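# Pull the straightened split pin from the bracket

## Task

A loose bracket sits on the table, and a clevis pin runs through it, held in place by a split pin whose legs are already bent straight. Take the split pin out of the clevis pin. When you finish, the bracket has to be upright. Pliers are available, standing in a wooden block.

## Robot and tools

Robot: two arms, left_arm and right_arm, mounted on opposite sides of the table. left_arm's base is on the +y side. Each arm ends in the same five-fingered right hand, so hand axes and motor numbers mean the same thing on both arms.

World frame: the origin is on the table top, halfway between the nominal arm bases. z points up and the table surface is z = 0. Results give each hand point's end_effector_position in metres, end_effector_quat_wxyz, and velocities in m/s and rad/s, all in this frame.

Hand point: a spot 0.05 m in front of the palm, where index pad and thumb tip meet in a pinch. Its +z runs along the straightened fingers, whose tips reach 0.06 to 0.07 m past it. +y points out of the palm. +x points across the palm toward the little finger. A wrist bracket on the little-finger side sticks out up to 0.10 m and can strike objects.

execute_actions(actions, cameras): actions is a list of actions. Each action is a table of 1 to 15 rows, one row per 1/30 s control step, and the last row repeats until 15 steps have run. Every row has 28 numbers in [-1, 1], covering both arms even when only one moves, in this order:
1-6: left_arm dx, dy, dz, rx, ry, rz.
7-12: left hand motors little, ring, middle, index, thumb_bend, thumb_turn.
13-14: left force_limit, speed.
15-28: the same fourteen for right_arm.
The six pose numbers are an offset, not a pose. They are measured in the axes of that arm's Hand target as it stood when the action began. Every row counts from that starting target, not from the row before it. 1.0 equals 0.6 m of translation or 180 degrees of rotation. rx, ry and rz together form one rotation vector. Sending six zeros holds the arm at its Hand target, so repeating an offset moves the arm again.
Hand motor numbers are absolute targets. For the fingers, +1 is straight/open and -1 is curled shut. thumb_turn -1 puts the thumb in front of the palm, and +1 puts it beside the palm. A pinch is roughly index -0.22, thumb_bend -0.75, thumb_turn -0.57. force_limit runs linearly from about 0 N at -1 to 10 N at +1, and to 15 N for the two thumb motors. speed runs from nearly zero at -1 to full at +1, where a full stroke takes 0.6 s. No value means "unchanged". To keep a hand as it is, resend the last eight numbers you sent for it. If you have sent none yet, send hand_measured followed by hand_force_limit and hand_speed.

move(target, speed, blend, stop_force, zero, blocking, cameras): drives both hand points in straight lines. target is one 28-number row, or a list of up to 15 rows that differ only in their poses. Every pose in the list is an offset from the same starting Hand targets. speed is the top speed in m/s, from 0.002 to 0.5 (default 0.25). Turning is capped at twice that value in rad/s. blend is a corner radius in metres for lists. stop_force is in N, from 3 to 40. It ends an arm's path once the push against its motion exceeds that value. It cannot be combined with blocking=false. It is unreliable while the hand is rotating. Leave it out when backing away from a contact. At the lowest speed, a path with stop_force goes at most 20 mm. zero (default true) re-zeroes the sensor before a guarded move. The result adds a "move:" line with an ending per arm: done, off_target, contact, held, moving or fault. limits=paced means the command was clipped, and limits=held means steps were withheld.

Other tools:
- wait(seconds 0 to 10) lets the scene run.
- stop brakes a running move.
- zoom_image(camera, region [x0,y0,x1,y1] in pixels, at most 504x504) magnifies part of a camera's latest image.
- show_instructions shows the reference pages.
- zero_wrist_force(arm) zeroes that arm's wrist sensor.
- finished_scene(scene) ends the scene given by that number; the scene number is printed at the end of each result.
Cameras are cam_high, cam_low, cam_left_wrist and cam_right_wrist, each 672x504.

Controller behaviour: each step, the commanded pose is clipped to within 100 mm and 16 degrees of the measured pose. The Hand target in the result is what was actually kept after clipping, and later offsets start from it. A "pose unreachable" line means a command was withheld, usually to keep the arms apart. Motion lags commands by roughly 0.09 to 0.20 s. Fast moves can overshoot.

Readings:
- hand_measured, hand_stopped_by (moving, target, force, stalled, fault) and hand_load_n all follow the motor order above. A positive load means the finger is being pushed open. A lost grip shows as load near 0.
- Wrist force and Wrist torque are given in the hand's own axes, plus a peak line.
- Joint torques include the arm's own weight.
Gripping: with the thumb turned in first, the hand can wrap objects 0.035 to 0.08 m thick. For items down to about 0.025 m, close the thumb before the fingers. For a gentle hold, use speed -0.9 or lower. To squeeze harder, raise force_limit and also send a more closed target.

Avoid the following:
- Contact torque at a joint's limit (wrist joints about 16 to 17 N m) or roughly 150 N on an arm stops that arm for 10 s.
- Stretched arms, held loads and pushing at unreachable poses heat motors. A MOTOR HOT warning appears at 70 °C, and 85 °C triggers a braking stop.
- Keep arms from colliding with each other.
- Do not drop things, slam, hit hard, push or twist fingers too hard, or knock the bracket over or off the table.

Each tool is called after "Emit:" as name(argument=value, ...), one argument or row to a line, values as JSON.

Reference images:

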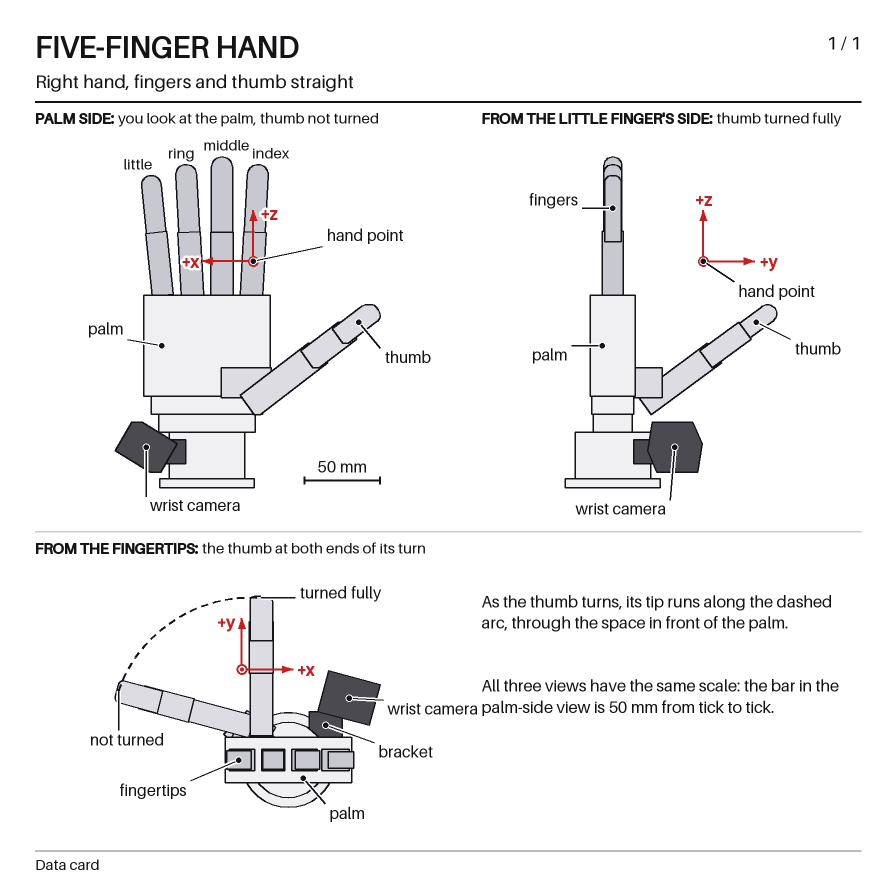

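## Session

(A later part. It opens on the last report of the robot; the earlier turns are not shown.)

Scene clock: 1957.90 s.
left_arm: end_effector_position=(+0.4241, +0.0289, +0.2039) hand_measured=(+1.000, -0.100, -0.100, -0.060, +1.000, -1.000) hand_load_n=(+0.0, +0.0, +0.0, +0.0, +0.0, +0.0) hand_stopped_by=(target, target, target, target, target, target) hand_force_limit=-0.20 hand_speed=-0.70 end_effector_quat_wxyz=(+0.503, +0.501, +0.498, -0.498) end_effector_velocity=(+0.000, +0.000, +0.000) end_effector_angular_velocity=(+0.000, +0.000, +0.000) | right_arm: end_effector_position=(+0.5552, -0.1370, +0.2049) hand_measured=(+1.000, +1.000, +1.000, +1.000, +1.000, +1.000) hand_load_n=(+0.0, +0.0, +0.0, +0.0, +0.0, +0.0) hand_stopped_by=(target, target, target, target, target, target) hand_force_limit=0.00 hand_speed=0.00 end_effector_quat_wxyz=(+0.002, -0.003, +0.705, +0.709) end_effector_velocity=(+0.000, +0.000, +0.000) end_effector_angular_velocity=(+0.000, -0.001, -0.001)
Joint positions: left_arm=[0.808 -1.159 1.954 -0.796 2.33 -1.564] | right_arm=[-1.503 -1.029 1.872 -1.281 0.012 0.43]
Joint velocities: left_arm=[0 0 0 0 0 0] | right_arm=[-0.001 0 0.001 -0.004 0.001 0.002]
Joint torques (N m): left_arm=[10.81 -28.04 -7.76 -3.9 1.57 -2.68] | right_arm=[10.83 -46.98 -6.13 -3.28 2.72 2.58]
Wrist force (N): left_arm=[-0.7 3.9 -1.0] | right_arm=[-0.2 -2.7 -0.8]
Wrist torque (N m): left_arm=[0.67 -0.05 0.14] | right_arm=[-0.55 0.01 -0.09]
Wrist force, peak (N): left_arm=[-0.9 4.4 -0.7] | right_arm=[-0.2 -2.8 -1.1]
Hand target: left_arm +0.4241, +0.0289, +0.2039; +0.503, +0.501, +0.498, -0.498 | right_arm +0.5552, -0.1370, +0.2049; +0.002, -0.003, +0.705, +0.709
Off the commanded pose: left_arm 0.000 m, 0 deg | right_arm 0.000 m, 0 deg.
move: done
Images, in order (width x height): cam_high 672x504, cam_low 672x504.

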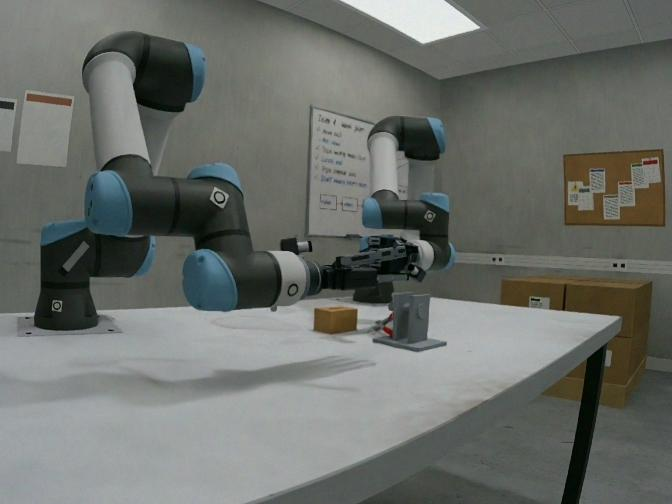

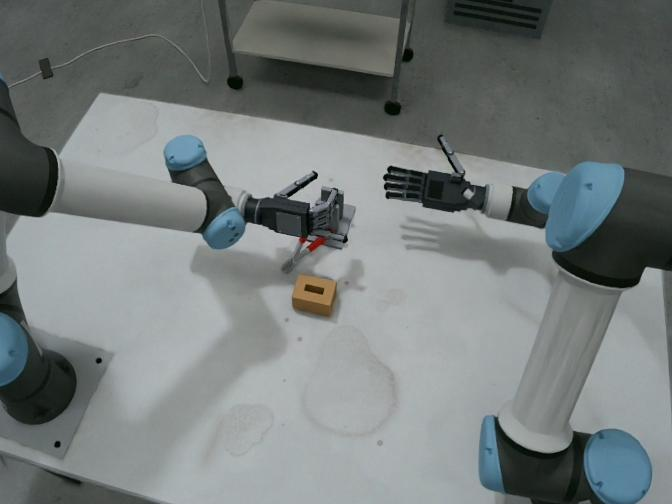

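Emit:
move(
  target=[-0.2,0,0,0,0,0,1,-0.1,-0.1,-0.06,1,-1,-0.2,-0.7,0,0,0,0,0,0,1,1,1,1,1,1,0,0],
  speed=0.1,
)

Emit:
zoom_image(
  camera="cam_low",
  region=[240, 180, 380, 290],
)

Emit:
zoom_image(
  camera="cam_high",
  region=[340, 250, 480, 355],
)

Scene clock: 1979.53 s.
left_arm: end_effector_position=(+0.4231, +0.0290, +0.3240) hand_measured=(+1.000, -0.100, -0.100, -0.060, +1.000, -1.000) hand_load_n=(+0.0, +0.0, +0.0, +0.0, +0.0, +0.0) hand_stopped_by=(target, target, target, target, target, target) hand_force_limit=-0.20 hand_speed=-0.70 end_effector_quat_wxyz=(+0.503, +0.501, +0.498, -0.498) end_effector_velocity=(+0.000, +0.000, +0.000) end_effector_angular_velocity=(+0.001, +0.001, +0.000) | right_arm: end_effector_position=(+0.5552, -0.1370, +0.2049) hand_measured=(+1.000, +1.000, +1.000, +1.000, +1.000, +1.000) hand_load_n=(+0.0, +0.0, +0.0, +0.0, +0.0, +0.0) hand_stopped_by=(target, target, target, target, target, target) hand_force_limit=0.00 hand_speed=0.00 end_effector_quat_wxyz=(+0.002, -0.003, +0.705, +0.709) end_effector_velocity=(+0.000, +0.000, +0.000) end_effector_angular_velocity=(+0.000, +0.000, +0.001)
Joint positions: left_arm=[0.806 -1.34 1.828 -0.49 2.328 -1.564] | right_arm=[-1.503 -1.029 1.876 -1.298 0.012 0.444]
Joint velocities: left_arm=[0.001 0.001 -0.001 0.001 0 0] | right_arm=[0.001 0 0.001 -0.002 0 0.001]
Joint torques (N m): left_arm=[0.95 -39.11 -27.31 1.16 1.72 2.64] | right_arm=[10.82 -46.75 -6.78 -3.23 2.65 2.21]
Wrist force (N): left_arm=[-0.6 4.1 -0.8] | right_arm=[-0.3 -2.6 -0.7]
Wrist torque (N m): left_arm=[0.70 -0.08 0.13] | right_arm=[-0.55 0.03 -0.09]
Wrist force, peak (N): left_arm=[-0.7 4.4 -0.8] | right_arm=[-0.4 -2.9 -1.0]
Hand target: left_arm +0.4232, +0.0290, +0.3240; +0.503, +0.501, +0.498, -0.498 | right_arm +0.5552, -0.1370, +0.2049; +0.002, -0.003, +0.705, +0.709
Off the commanded pose: left_arm 0.000 m, 0 deg | right_arm 0.000 m, 0 deg.
move: done
camera_calibration:
cam_left_wrist: T_world_to_cam=[[0.974024, -0.0455314, -0.221819, -0.330889], [0.21541, 0.488355, 0.845641, -0.375089], [0.069823, -0.871456, 0.485478, -0.0447112], [0, 0, 0, 1]] pos_world=[0.406213, 0.129147, 0.265499]
cam_right_wrist: T_world_to_cam=[[-0.325088, -0.0340147, 0.945072, -0.0235672], [0.819375, -0.509096, 0.263527, -0.576396], [0.472168, 0.860038, 0.193372, -0.0677579], [0, 0, 0, 1]] pos_world=[0.496616, -0.235968, 0.187271]

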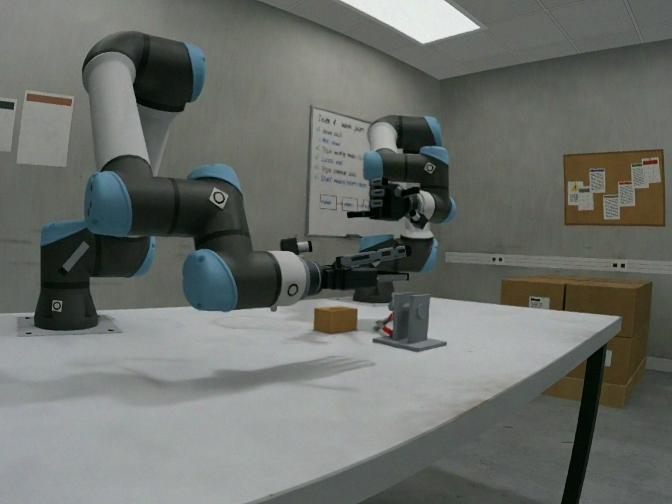

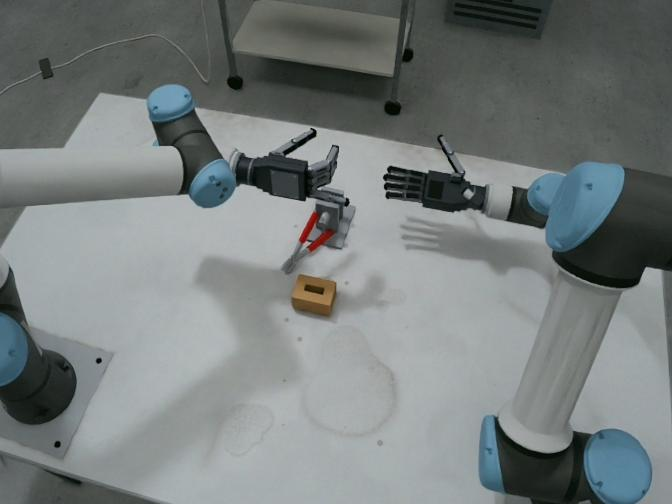

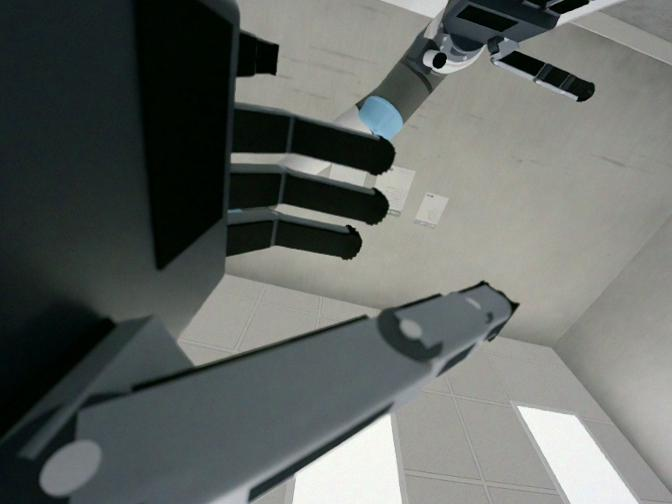

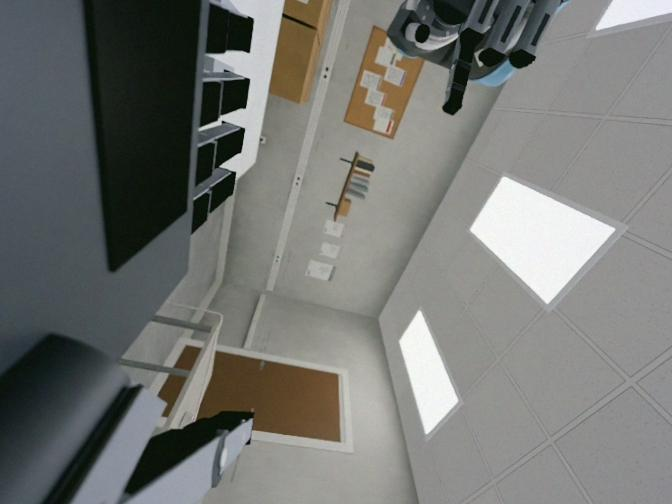

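Scaled by 3.600 from the camera's 672x504 image, which has a finer 960x720 frame.

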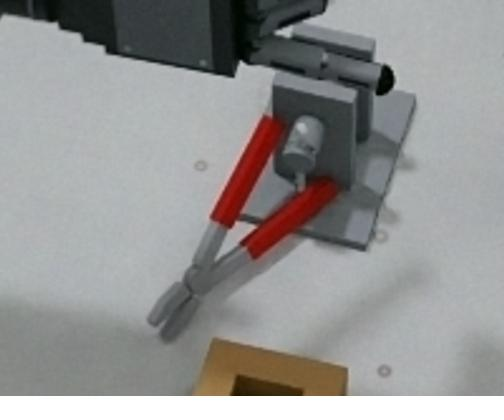

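Scaled by 3.600 from the camera's 672x504 image, which has a finer 960x720 frame.

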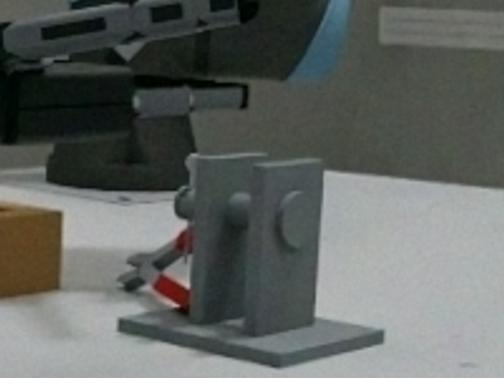

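Emit:
move(
  target=[0.1233,-0.105,-0.085,0.0385,0.0741,-0.3034,1,1,0.3,0.3,-0.2,-0.57,-0.2,0,0,0,0,0,0,0,1,1,1,1,1,1,0,0],
  speed=0.2,
)

Emit:
zoom_image(
  camera="cam_low",
  region=[240, 180, 380, 290],
)

Emit:
zoom_image(
  camera="cam_high",
  region=[310, 220, 450, 330],
)

Scene clock: 2026.47 s.
left_arm: end_effector_position=(+0.3608, +0.0798, +0.2495) hand_measured=(+1.000, +1.000, +0.300, +0.300, -0.200, -0.570) hand_load_n=(+0.0, -0.5, +0.0, +0.0, +0.0, +0.0) hand_stopped_by=(target, target, target, target, target, target) hand_force_limit=-0.20 hand_speed=0.00 end_effector_quat_wxyz=(+0.130, +0.298, +0.695, -0.641) end_effector_velocity=(+0.000, +0.000, +0.000) end_effector_angular_velocity=(+0.000, +0.003, +0.000) | right_arm: end_effector_position=(+0.5552, -0.1370, +0.2049) hand_measured=(+1.000, +1.000, +1.000, +1.000, +1.000, +1.000) hand_load_n=(+0.0, +0.0, +0.0, +0.0, +0.0, +0.0) hand_stopped_by=(target, target, target, target, target, target) hand_force_limit=0.00 hand_speed=0.00 end_effector_quat_wxyz=(+0.002, -0.003, +0.705, +0.709) end_effector_velocity=(+0.000, +0.000, +0.000) end_effector_angular_velocity=(+0.000, -0.002, +0.000)
Joint positions: left_arm=[0.873 -1.378 1.816 -0.161 2.585 -2.299] | right_arm=[-1.503 -1.03 1.881 -1.319 0.012 0.461]
Joint velocities: left_arm=[0 0.001 0 -0.001 0.001 -0.003] | right_arm=[0 0 0.001 -0.005 0 0.002]
Joint torques (N m): left_arm=[10.17 -21.35 -26.9 1.93 1.96 -1.97] | right_arm=[11.22 -46.62 -6.52 -3.32 2.72 2.47]
Wrist force (N): left_arm=[-1.9 4.7 -1.0] | right_arm=[-0.2 -2.5 -0.9]
Wrist torque (N m): left_arm=[0.76 0.20 0.05] | right_arm=[-0.51 0.03 -0.08]
Wrist force, peak (N): left_arm=[-1.8 4.8 -0.9] | right_arm=[-0.3 -2.9 -1.2]
Hand target: left_arm +0.3607, +0.0799, +0.2495; +0.130, +0.298, +0.695, -0.641 | right_arm +0.5552, -0.1370, +0.2049; +0.002, -0.003, +0.705, +0.709
Off the commanded pose: left_arm 0.000 m, 0 deg | right_arm 0.000 m, 0 deg.
move: done
camera_calibration:
cam_left_wrist: T_world_to_cam=[[0.375162, 0.011481, -0.926888, 0.103081], [0.893169, 0.263039, 0.364773, -0.43005], [0.247995, -0.964717, 0.0884277, 0.0823233], [0, 0, 0, 1]] pos_world=[0.32502, 0.191355, 0.245135]
cam_right_wrist: T_world_to_cam=[[-0.325085, -0.0342235, 0.945065, -0.0235989], [0.819416, -0.50908, 0.263428, -0.576399], [0.472099, 0.860039, 0.193537, -0.0677475], [0, 0, 0, 1]] pos_world=[0.496623, -0.235976, 0.187254]

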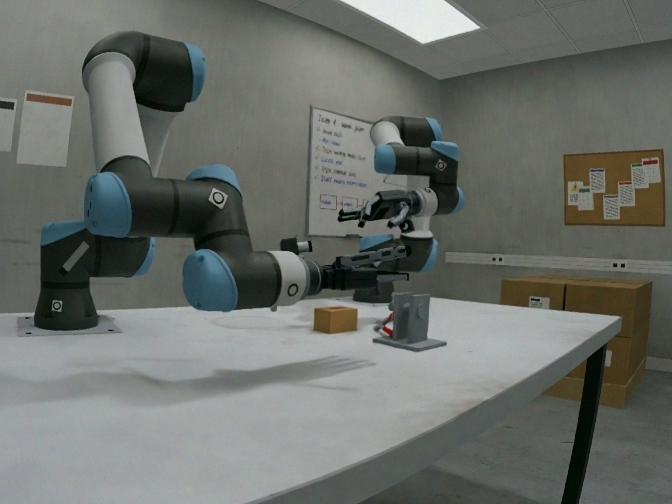

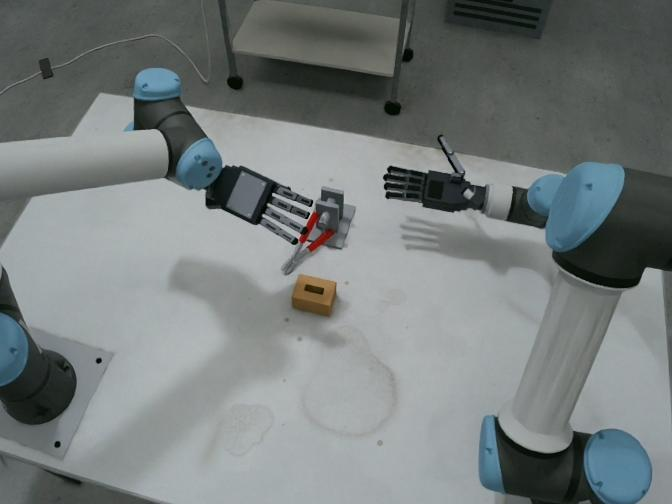

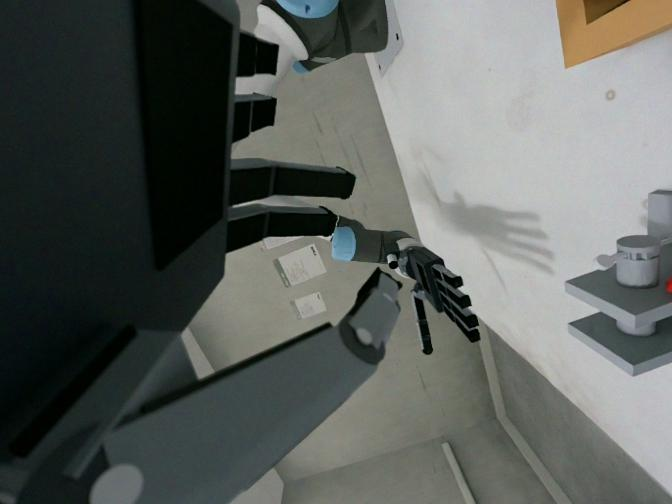

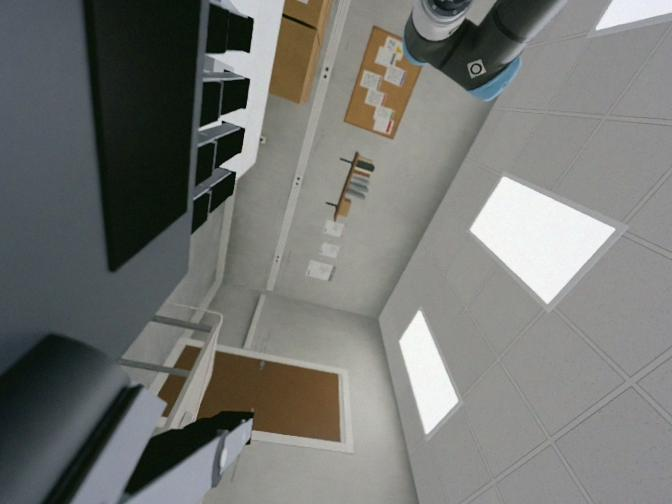

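Scaled by 3.600 from the camera's 672x504 image, which has a finer 960x720 frame.

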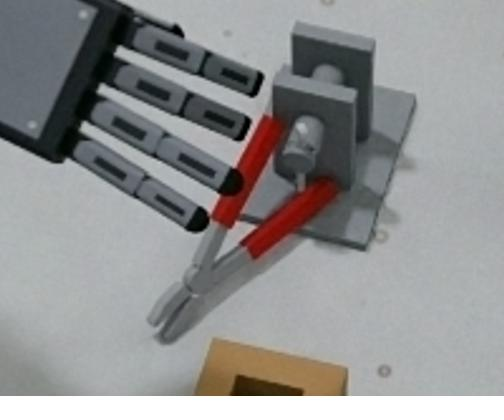

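Scaled by 3.600 from the camera's 672x504 image, which has a finer 960x720 frame.

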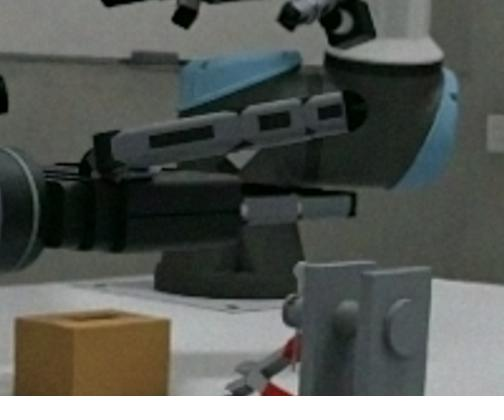

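Emit:
move(
  target=[0.0777,0.2298,0.032,0,0,0,1,1,0.3,0.3,-0.2,-0.57,-0.2,0,0,0,0,0,0,0,1,1,1,1,1,1,0,0],
  speed=0.1,
  stop_force=5,
)

Emit:
zoom_image(
  camera="cam_low",
  region=[240, 180, 380, 290],
)

Emit:
zoom_image(
  camera="cam_high",
  region=[340, 250, 450, 340],
)

Scene clock: 2039.23 s.
left_arm: end_effector_position=(+0.4003, +0.0728, +0.1081) hand_measured=(+1.000, +1.000, +0.300, +0.300, -0.200, -0.570) hand_load_n=(+0.0, +0.0, +0.0, +0.0, +0.0, -0.5) hand_stopped_by=(target, target, target, target, target, target) hand_force_limit=-0.20 hand_speed=0.00 end_effector_quat_wxyz=(+0.130, +0.298, +0.695, -0.641) end_effector_velocity=(+0.000, +0.000, +0.001) end_effector_angular_velocity=(+0.000, -0.001, +0.000) | right_arm: end_effector_position=(+0.5552, -0.1370, +0.2049) hand_measured=(+1.000, +1.000, +1.000, +1.000, +1.000, +1.000) hand_load_n=(+0.0, +0.0, +0.0, +0.0, +0.0, +0.0) hand_stopped_by=(target, target, target, target, target, target) hand_force_limit=0.00 hand_speed=0.00 end_effector_quat_wxyz=(+0.002, -0.003, +0.705, +0.709) end_effector_velocity=(+0.000, +0.000, +0.000) end_effector_angular_velocity=(+0.000, +0.001, +0.001)
Joint positions: left_arm=[0.922 -1.095 1.852 -0.456 2.631 -2.272] | right_arm=[-1.503 -1.031 1.885 -1.339 0.012 0.477]
Joint velocities: left_arm=[0 -0.002 0 0.001 0 0] | right_arm=[0.001 0 0.002 -0.006 0 0.006]
Joint torques (N m): left_arm=[12.25 -29.42 -21.51 -2.26 1.73 -2.48] | right_arm=[11.02 -46.78 -4.87 -3.48 2.65 2.23]
Wrist force (N): left_arm=[-1.4 4.7 -1.0] | right_arm=[-0.3 -2.6 -0.9]
Wrist torque (N m): left_arm=[0.79 0.10 0.05] | right_arm=[-0.52 0.03 -0.09]
Wrist force, peak (N): left_arm=[-1.5 5.3 -1.1] | right_arm=[-0.2 -2.8 -1.1]
Hand target: left_arm +0.4003, +0.0728, +0.1081; +0.130, +0.298, +0.695, -0.641 | right_arm +0.5552, -0.1370, +0.2049; +0.002, -0.003, +0.705, +0.709
Off the commanded pose: left_arm 0.000 m, 0 deg | right_arm 0.000 m, 0 deg.
move: done
camera_calibration:
cam_left_wrist: T_world_to_cam=[[0.374794, 0.0115843, -0.927036, -0.0426006], [0.893333, 0.262926, 0.364453, -0.411953], [0.247964, -0.964746, 0.0881945, 0.0783137], [0, 0, 0, 1]] pos_world=[0.364559, 0.18436, 0.103738]
cam_right_wrist: T_world_to_cam=[[-0.325081, -0.0344193, 0.945059, -0.0236284], [0.819459, -0.509059, 0.263337, -0.576405], [0.472027, 0.860043, 0.193691, -0.067733], [0, 0, 0, 1]] pos_world=[0.49663, -0.235984, 0.187238]

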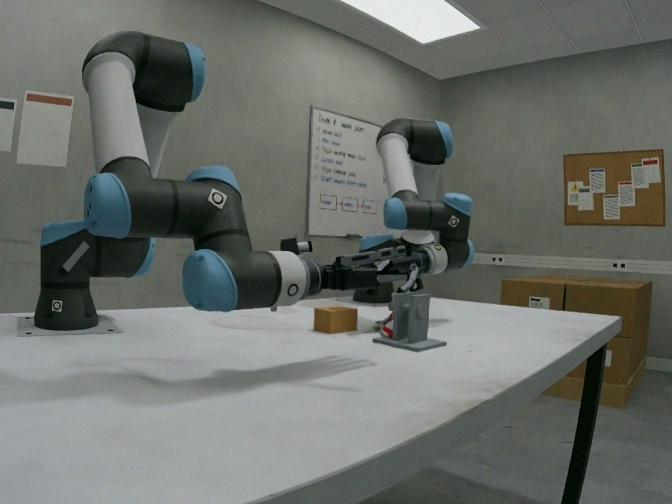

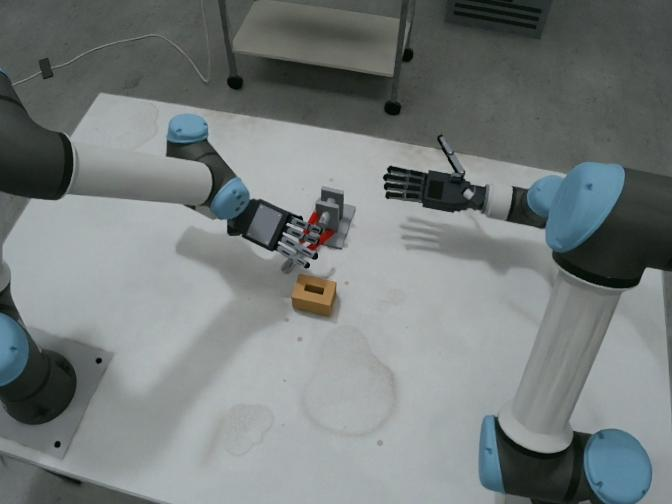

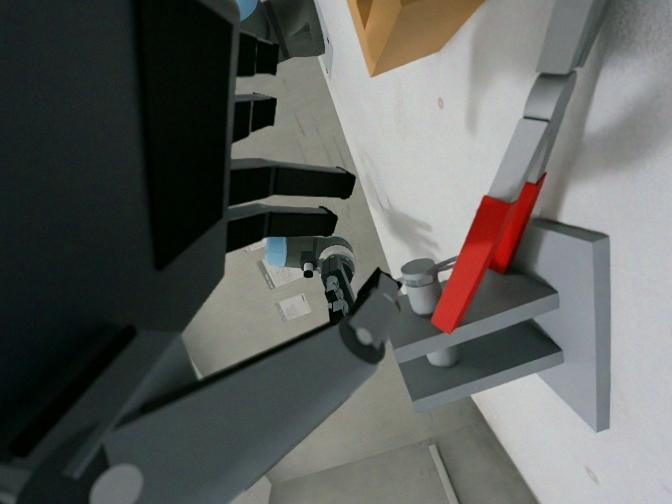

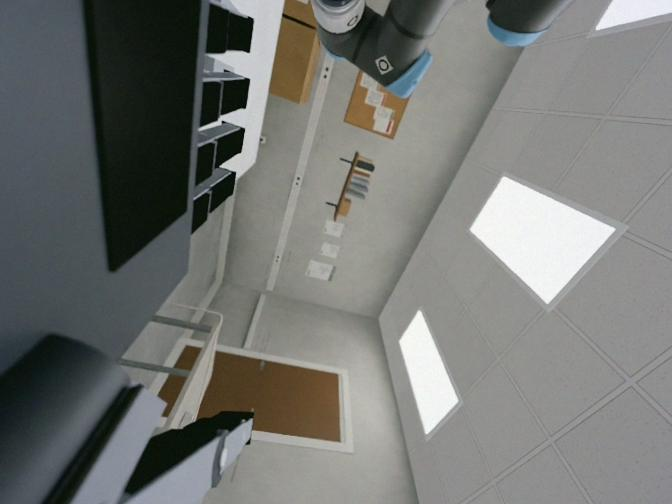

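Scaled by 3.600 from the camera's 672x504 image, which has a finer 960x720 frame.

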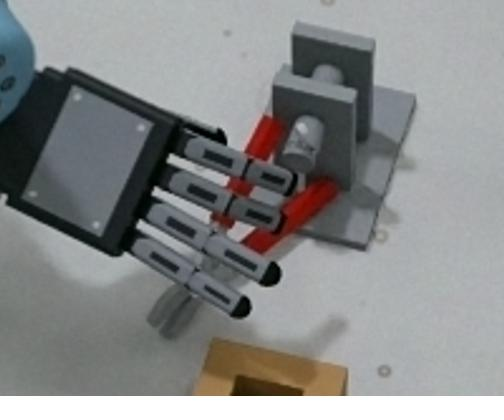

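Scaled by 4.582 from the camera's 672x504 image, which has a finer 960x720 frame.

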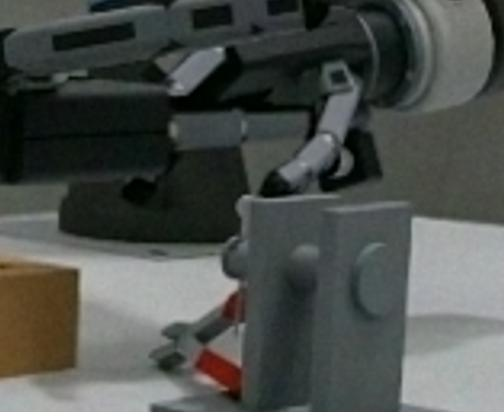

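Emit:
move(
  target=[0,0.075,0,0,0,0,1,1,0.3,0.3,-0.2,-0.57,-0.2,0,0,0,0,0,0,0,1,1,1,1,1,1,0,0],
  speed=0.05,
  stop_force=3.5,
)

Emit:
zoom_image(
  camera="cam_low",
  region=[240, 180, 380, 290],
)

Emit:
zoom_image(
  camera="cam_high",
  region=[340, 250, 450, 340],
)

Scene clock: 2047.37 s.
left_arm: end_effector_position=(+0.4264, +0.0729, +0.0714) hand_measured=(+1.000, +1.000, +0.300, +0.300, -0.200, -0.570) hand_load_n=(+0.0, +0.0, +0.0, +0.0, +0.0, +0.0) hand_stopped_by=(target, target, target, target, target, target) hand_force_limit=-0.20 hand_speed=0.00 end_effector_quat_wxyz=(+0.130, +0.298, +0.695, -0.641) end_effector_velocity=(+0.000, +0.000, +0.001) end_effector_angular_velocity=(-0.001, -0.001, -0.001) | right_arm: end_effector_position=(+0.5552, -0.1370, +0.2050) hand_measured=(+1.000, +1.000, +1.000, +1.000, +1.000, +1.000) hand_load_n=(+0.0, +0.0, +0.0, +0.0, +0.0, +0.0) hand_stopped_by=(target, target, target, target, target, target) hand_force_limit=0.00 hand_speed=0.00 end_effector_quat_wxyz=(+0.002, -0.003, +0.705, +0.709) end_effector_velocity=(+0.000, +0.000, +0.000) end_effector_angular_velocity=(+0.000, +0.002, -0.001)
Joint positions: left_arm=[0.957 -0.985 1.79 -0.485 2.665 -2.249] | right_arm=[-1.503 -1.032 1.888 -1.352 0.012 0.488]
Joint velocities: left_arm=[0 -0.002 0 0 0 0] | right_arm=[0 -0.001 0.002 -0.007 0 0.008]
Joint torques (N m): left_arm=[10.23 -32.62 -22.46 -2.14 1.92 2.62] | right_arm=[10.5 -46.16 -6.96 -3.56 2.74 1.93]
Wrist force (N): left_arm=[-1.5 4.8 -0.9] | right_arm=[-0.2 -2.6 -0.9]
Wrist torque (N m): left_arm=[0.80 0.15 0.08] | right_arm=[-0.52 0.02 -0.09]
Wrist force, peak (N): left_arm=[-1.9 5.1 -1.0] | right_arm=[-0.2 -2.8 -1.1]
Hand target: left_arm +0.4264, +0.0729, +0.0714; +0.130, +0.298, +0.695, -0.641 | right_arm +0.5552, -0.1370, +0.2050; +0.002, -0.003, +0.705, +0.709
Off the commanded pose: left_arm 0.000 m, 0 deg | right_arm 0.000 m, 0 deg.
move: done
camera_calibration:
cam_left_wrist: T_world_to_cam=[[0.374823, 0.0116352, -0.927023, -0.0864221], [0.893323, 0.2629, 0.364497, -0.421961], [0.247955, -0.964753, 0.0881469, 0.0751], [0, 0, 0, 1]] pos_world=[0.390719, 0.184392, 0.0670681]
cam_right_wrist: T_world_to_cam=[[-0.325079, -0.0345499, 0.945056, -0.0236485], [0.819489, -0.509041, 0.263277, -0.576408], [0.471976, 0.860049, 0.193792, -0.0677201], [0, 0, 0, 1]] pos_world=[0.496635, -0.23599, 0.187228]

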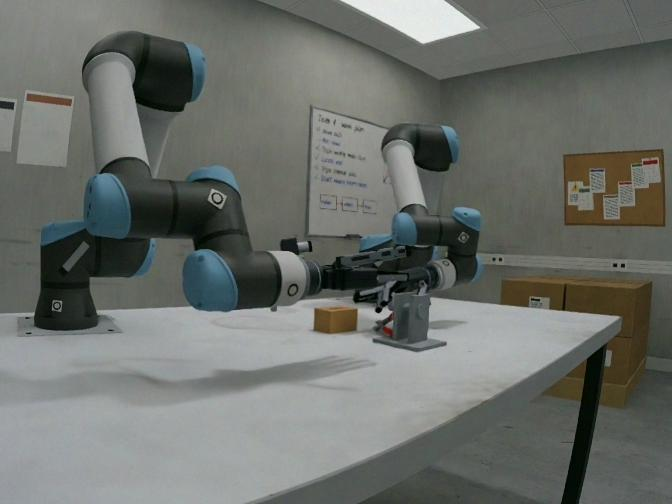

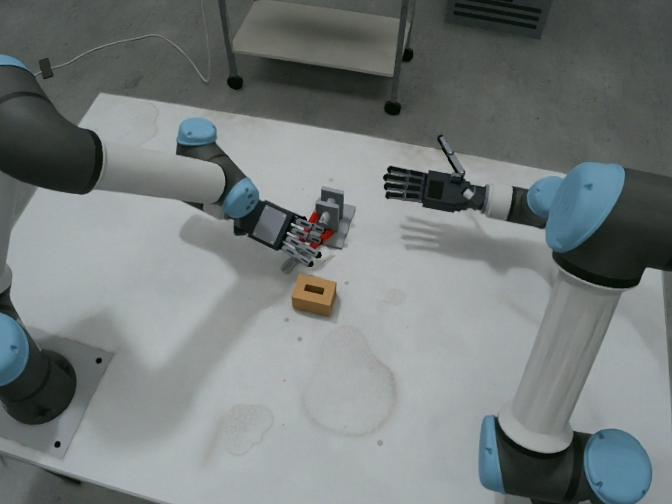

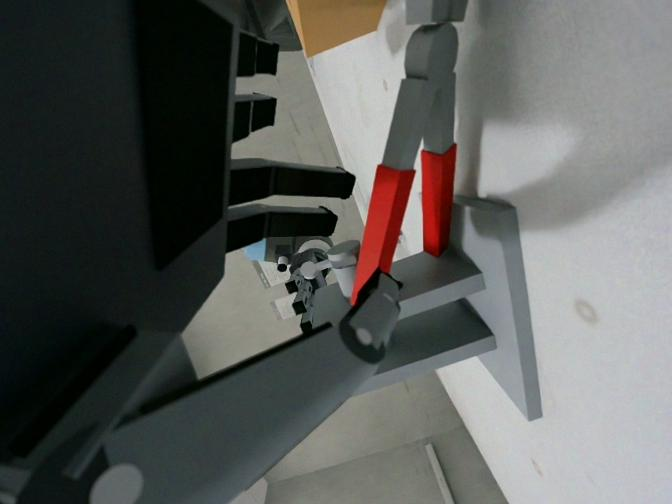

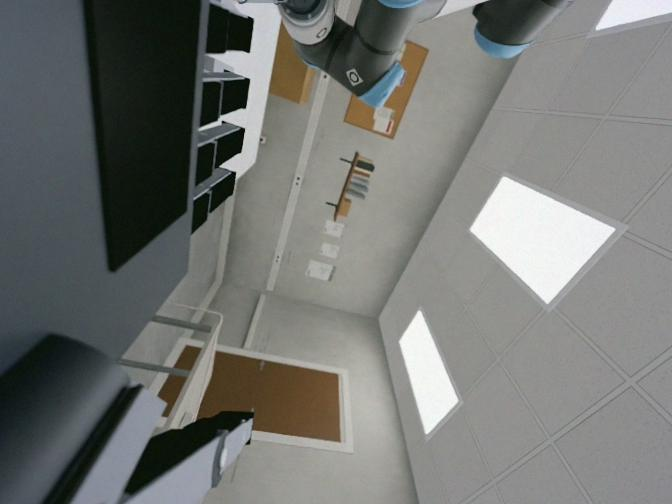

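Scaled by 3.600 from the camera's 672x504 image, which has a finer 960x720 frame.

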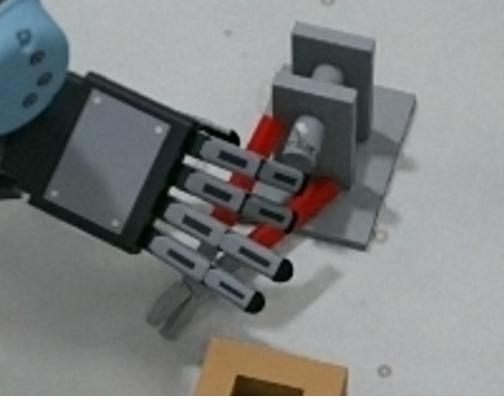

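Scaled by 4.582 from the camera's 672x504 image, which has a finer 960x720 frame.

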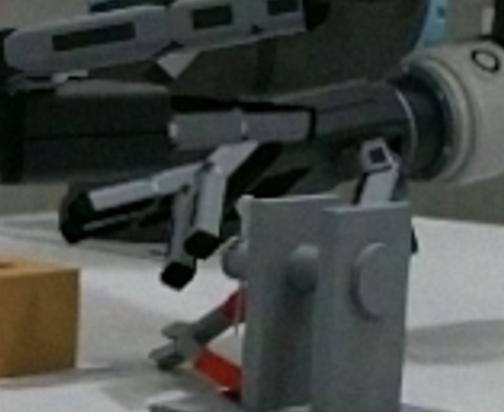

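Emit:
move(
  target=[0,0.018,-0.008,0,0,0,1,1,0.3,0.3,-0.2,-0.57,-0.2,0,0,0,0,0,0,0,1,1,1,1,1,1,0,0],
  speed=0.03,
  stop_force=3.5,
  cameras=[],
)

Emit:
move(
  target=[0,0,0,0,0,0,1,1,-0.35,-0.35,-0.75,-0.57,-0.3,-0.8,0,0,0,0,0,0,1,1,1,1,1,1,0,0],
)

Emit:
zoom_image(
  camera="cam_low",
  region=[240, 180, 380, 290],
)

Emit:
zoom_image(
  camera="cam_high",
  region=[340, 250, 450, 340],
)

Scene clock: 2060.43 s.
left_arm: end_effector_position=(+0.4337, +0.0775, +0.0633) hand_measured=(+1.000, +1.000, +0.300, +0.300, -0.200, -0.570) hand_load_n=(+0.0, +0.0, +0.0, +0.0, +0.0, +0.0) hand_stopped_by=(target, target, target, target, target, target) hand_force_limit=-0.20 hand_speed=0.00 end_effector_quat_wxyz=(+0.130, +0.298, +0.695, -0.641) end_effector_velocity=(+0.000, +0.000, +0.000) end_effector_angular_velocity=(-0.001, -0.002, +0.000) | right_arm: end_effector_position=(+0.5552, -0.1370, +0.2050) hand_measured=(+1.000, +1.000, +1.000, +1.000, +1.000, +1.000) hand_load_n=(+0.0, +0.0, +0.0, +0.5, +0.0, +0.0) hand_stopped_by=(target, target, target, target, target, target) hand_force_limit=0.00 hand_speed=0.00 end_effector_quat_wxyz=(+0.002, -0.003, +0.705, +0.709) end_effector_velocity=(+0.000, -0.001, +0.000) end_effector_angular_velocity=(+0.000, -0.002, -0.001)
Joint positions: left_arm=[0.974 -0.96 1.775 -0.483 2.681 -2.237] | right_arm=[-1.503 -1.032 1.891 -1.362 0.012 0.496]
Joint velocities: left_arm=[0 0 0 -0.001 0 0] | right_arm=[-0.001 -0.001 0.001 -0.008 -0.001 0.005]
Joint torques (N m): left_arm=[11.99 -33.96 -21.8 2.2 1.87 2.82] | right_arm=[9.47 -46.81 -8.18 -2.9 2.75 2.38]
Wrist force (N): left_arm=[-1.6 4.8 -1.2] | right_arm=[-0.3 -2.8 -1.0]
Wrist torque (N m): left_arm=[0.82 0.17 0.09] | right_arm=[-0.55 0.03 -0.10]
Wrist force, peak (N): left_arm=[-1.5 5.0 -0.9] | right_arm=[-0.2 -2.9 -1.0]
Hand target: left_arm +0.4337, +0.0775, +0.0633; +0.130, +0.298, +0.695, -0.641 | right_arm +0.5552, -0.1370, +0.2050; +0.002, -0.003, +0.705, +0.709
Off the commanded pose: left_arm 0.000 m, 0 deg | right_arm 0.000 m, 0 deg.
move: done
No camera images: "cameras" was empty.

Scene clock: 2061.90 s.
left_arm: end_effector_position=(+0.4337, +0.0775, +0.0633) hand_measured=(+1.000, +1.000, -0.086, -0.076, -0.450, -0.570) hand_load_n=(+0.0, +0.0, +2.5, +3.5, +5.0, +1.0) hand_stopped_by=(target, target, force, force, force, target) hand_force_limit=-0.30 hand_speed=-0.80 end_effector_quat_wxyz=(+0.130, +0.298, +0.695, -0.641) end_effector_velocity=(+0.000, +0.000, +0.000) end_effector_angular_velocity=(-0.001, -0.001, +0.000) | right_arm: end_effector_position=(+0.5552, -0.1370, +0.2050) hand_measured=(+1.000, +1.000, +1.000, +1.000, +1.000, +1.000) hand_load_n=(+0.0, +0.0, +0.0, +0.0, +0.0, +0.0) hand_stopped_by=(target, target, target, target, target, target) hand_force_limit=0.00 hand_speed=0.00 end_effector_quat_wxyz=(+0.002, -0.003, +0.705, +0.709) end_effector_velocity=(+0.000, +0.000, +0.000) end_effector_angular_velocity=(+0.000, +0.001, +0.000)
Joint positions: left_arm=[0.974 -0.96 1.775 -0.483 2.681 -2.237] | right_arm=[-1.503 -1.032 1.892 -1.37 0.012 0.502]
Joint velocities: left_arm=[0 0 0 -0.001 0 0] | right_arm=[0 0 0.001 -0.005 0 0.005]
Joint torques (N m): left_arm=[4.34 -37.93 -19.51 1.87 0.76 2.65] | right_arm=[9.08 -45.87 -7.47 -3.11 2.69 2.24]
Wrist force (N): left_arm=[-1.2 4.3 -0.8] | right_arm=[-0.3 -2.7 -0.8]
Wrist torque (N m): left_arm=[0.81 0.15 0.06] | right_arm=[-0.54 0.04 -0.10]
Wrist force, peak (N): left_arm=[-1.3 5.5 -1.4] | right_arm=[-0.2 -2.8 -1.0]
Hand target: left_arm +0.4337, +0.0775, +0.0633; +0.130, +0.298, +0.695, -0.641 | right_arm +0.5552, -0.1370, +0.2050; +0.002, -0.003, +0.705, +0.709
Off the commanded pose: left_arm 0.000 m, 0 deg | right_arm 0.000 m, 0 deg.
move: done
camera_calibration:
cam_left_wrist: T_world_to_cam=[[0.374835, 0.0116981, -0.927018, -0.0967387], [0.893303, 0.262935, 0.36452, -0.426722], [0.248009, -0.964743, 0.0881071, 0.0785052], [0, 0, 0, 1]] pos_world=[0.397983, 0.189069, 0.0589533]
cam_right_wrist: T_world_to_cam=[[-0.325076, -0.0347207, 0.94505, -0.023675], [0.819531, -0.509014, 0.263199, -0.576415], [0.471906, 0.860058, 0.193923, -0.0677009], [0, 0, 0, 1]] pos_world=[0.496642, -0.235999, 0.187215]

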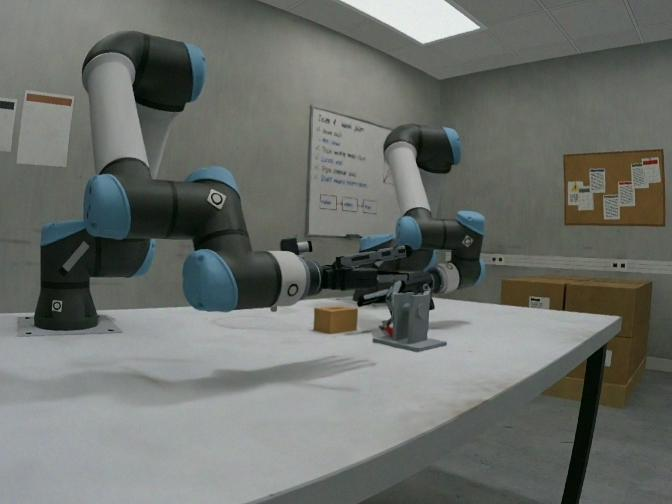

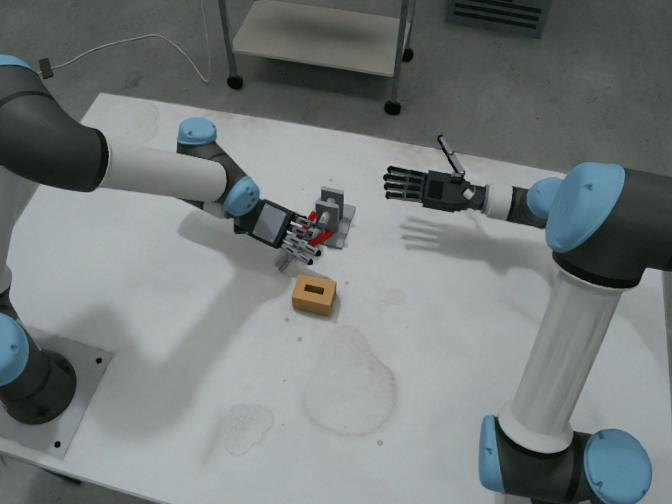

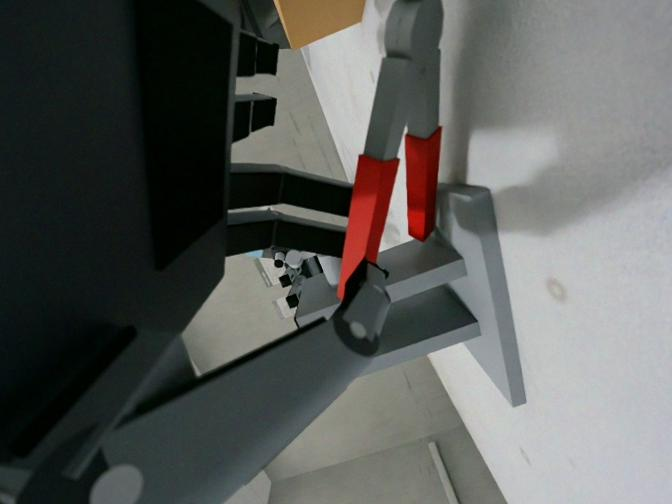

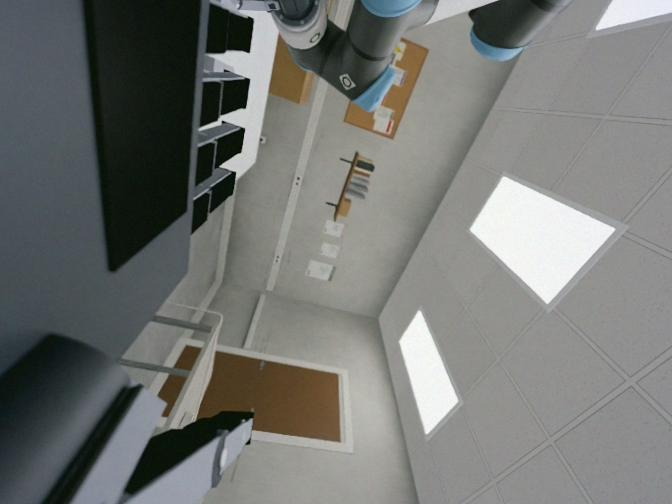

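Scaled by 3.600 from the camera's 672x504 image, which has a finer 960x720 frame.

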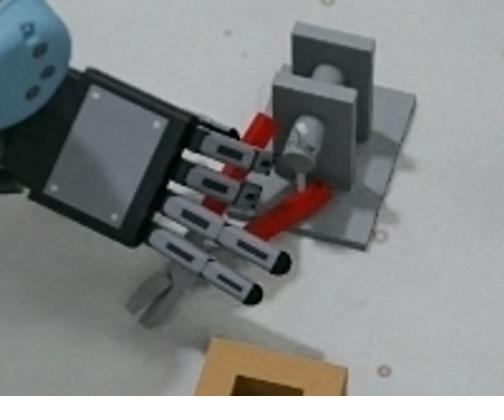

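Scaled by 4.582 from the camera's 672x504 image, which has a finer 960x720 frame.

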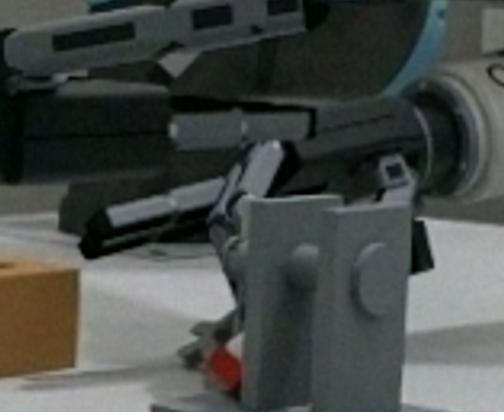

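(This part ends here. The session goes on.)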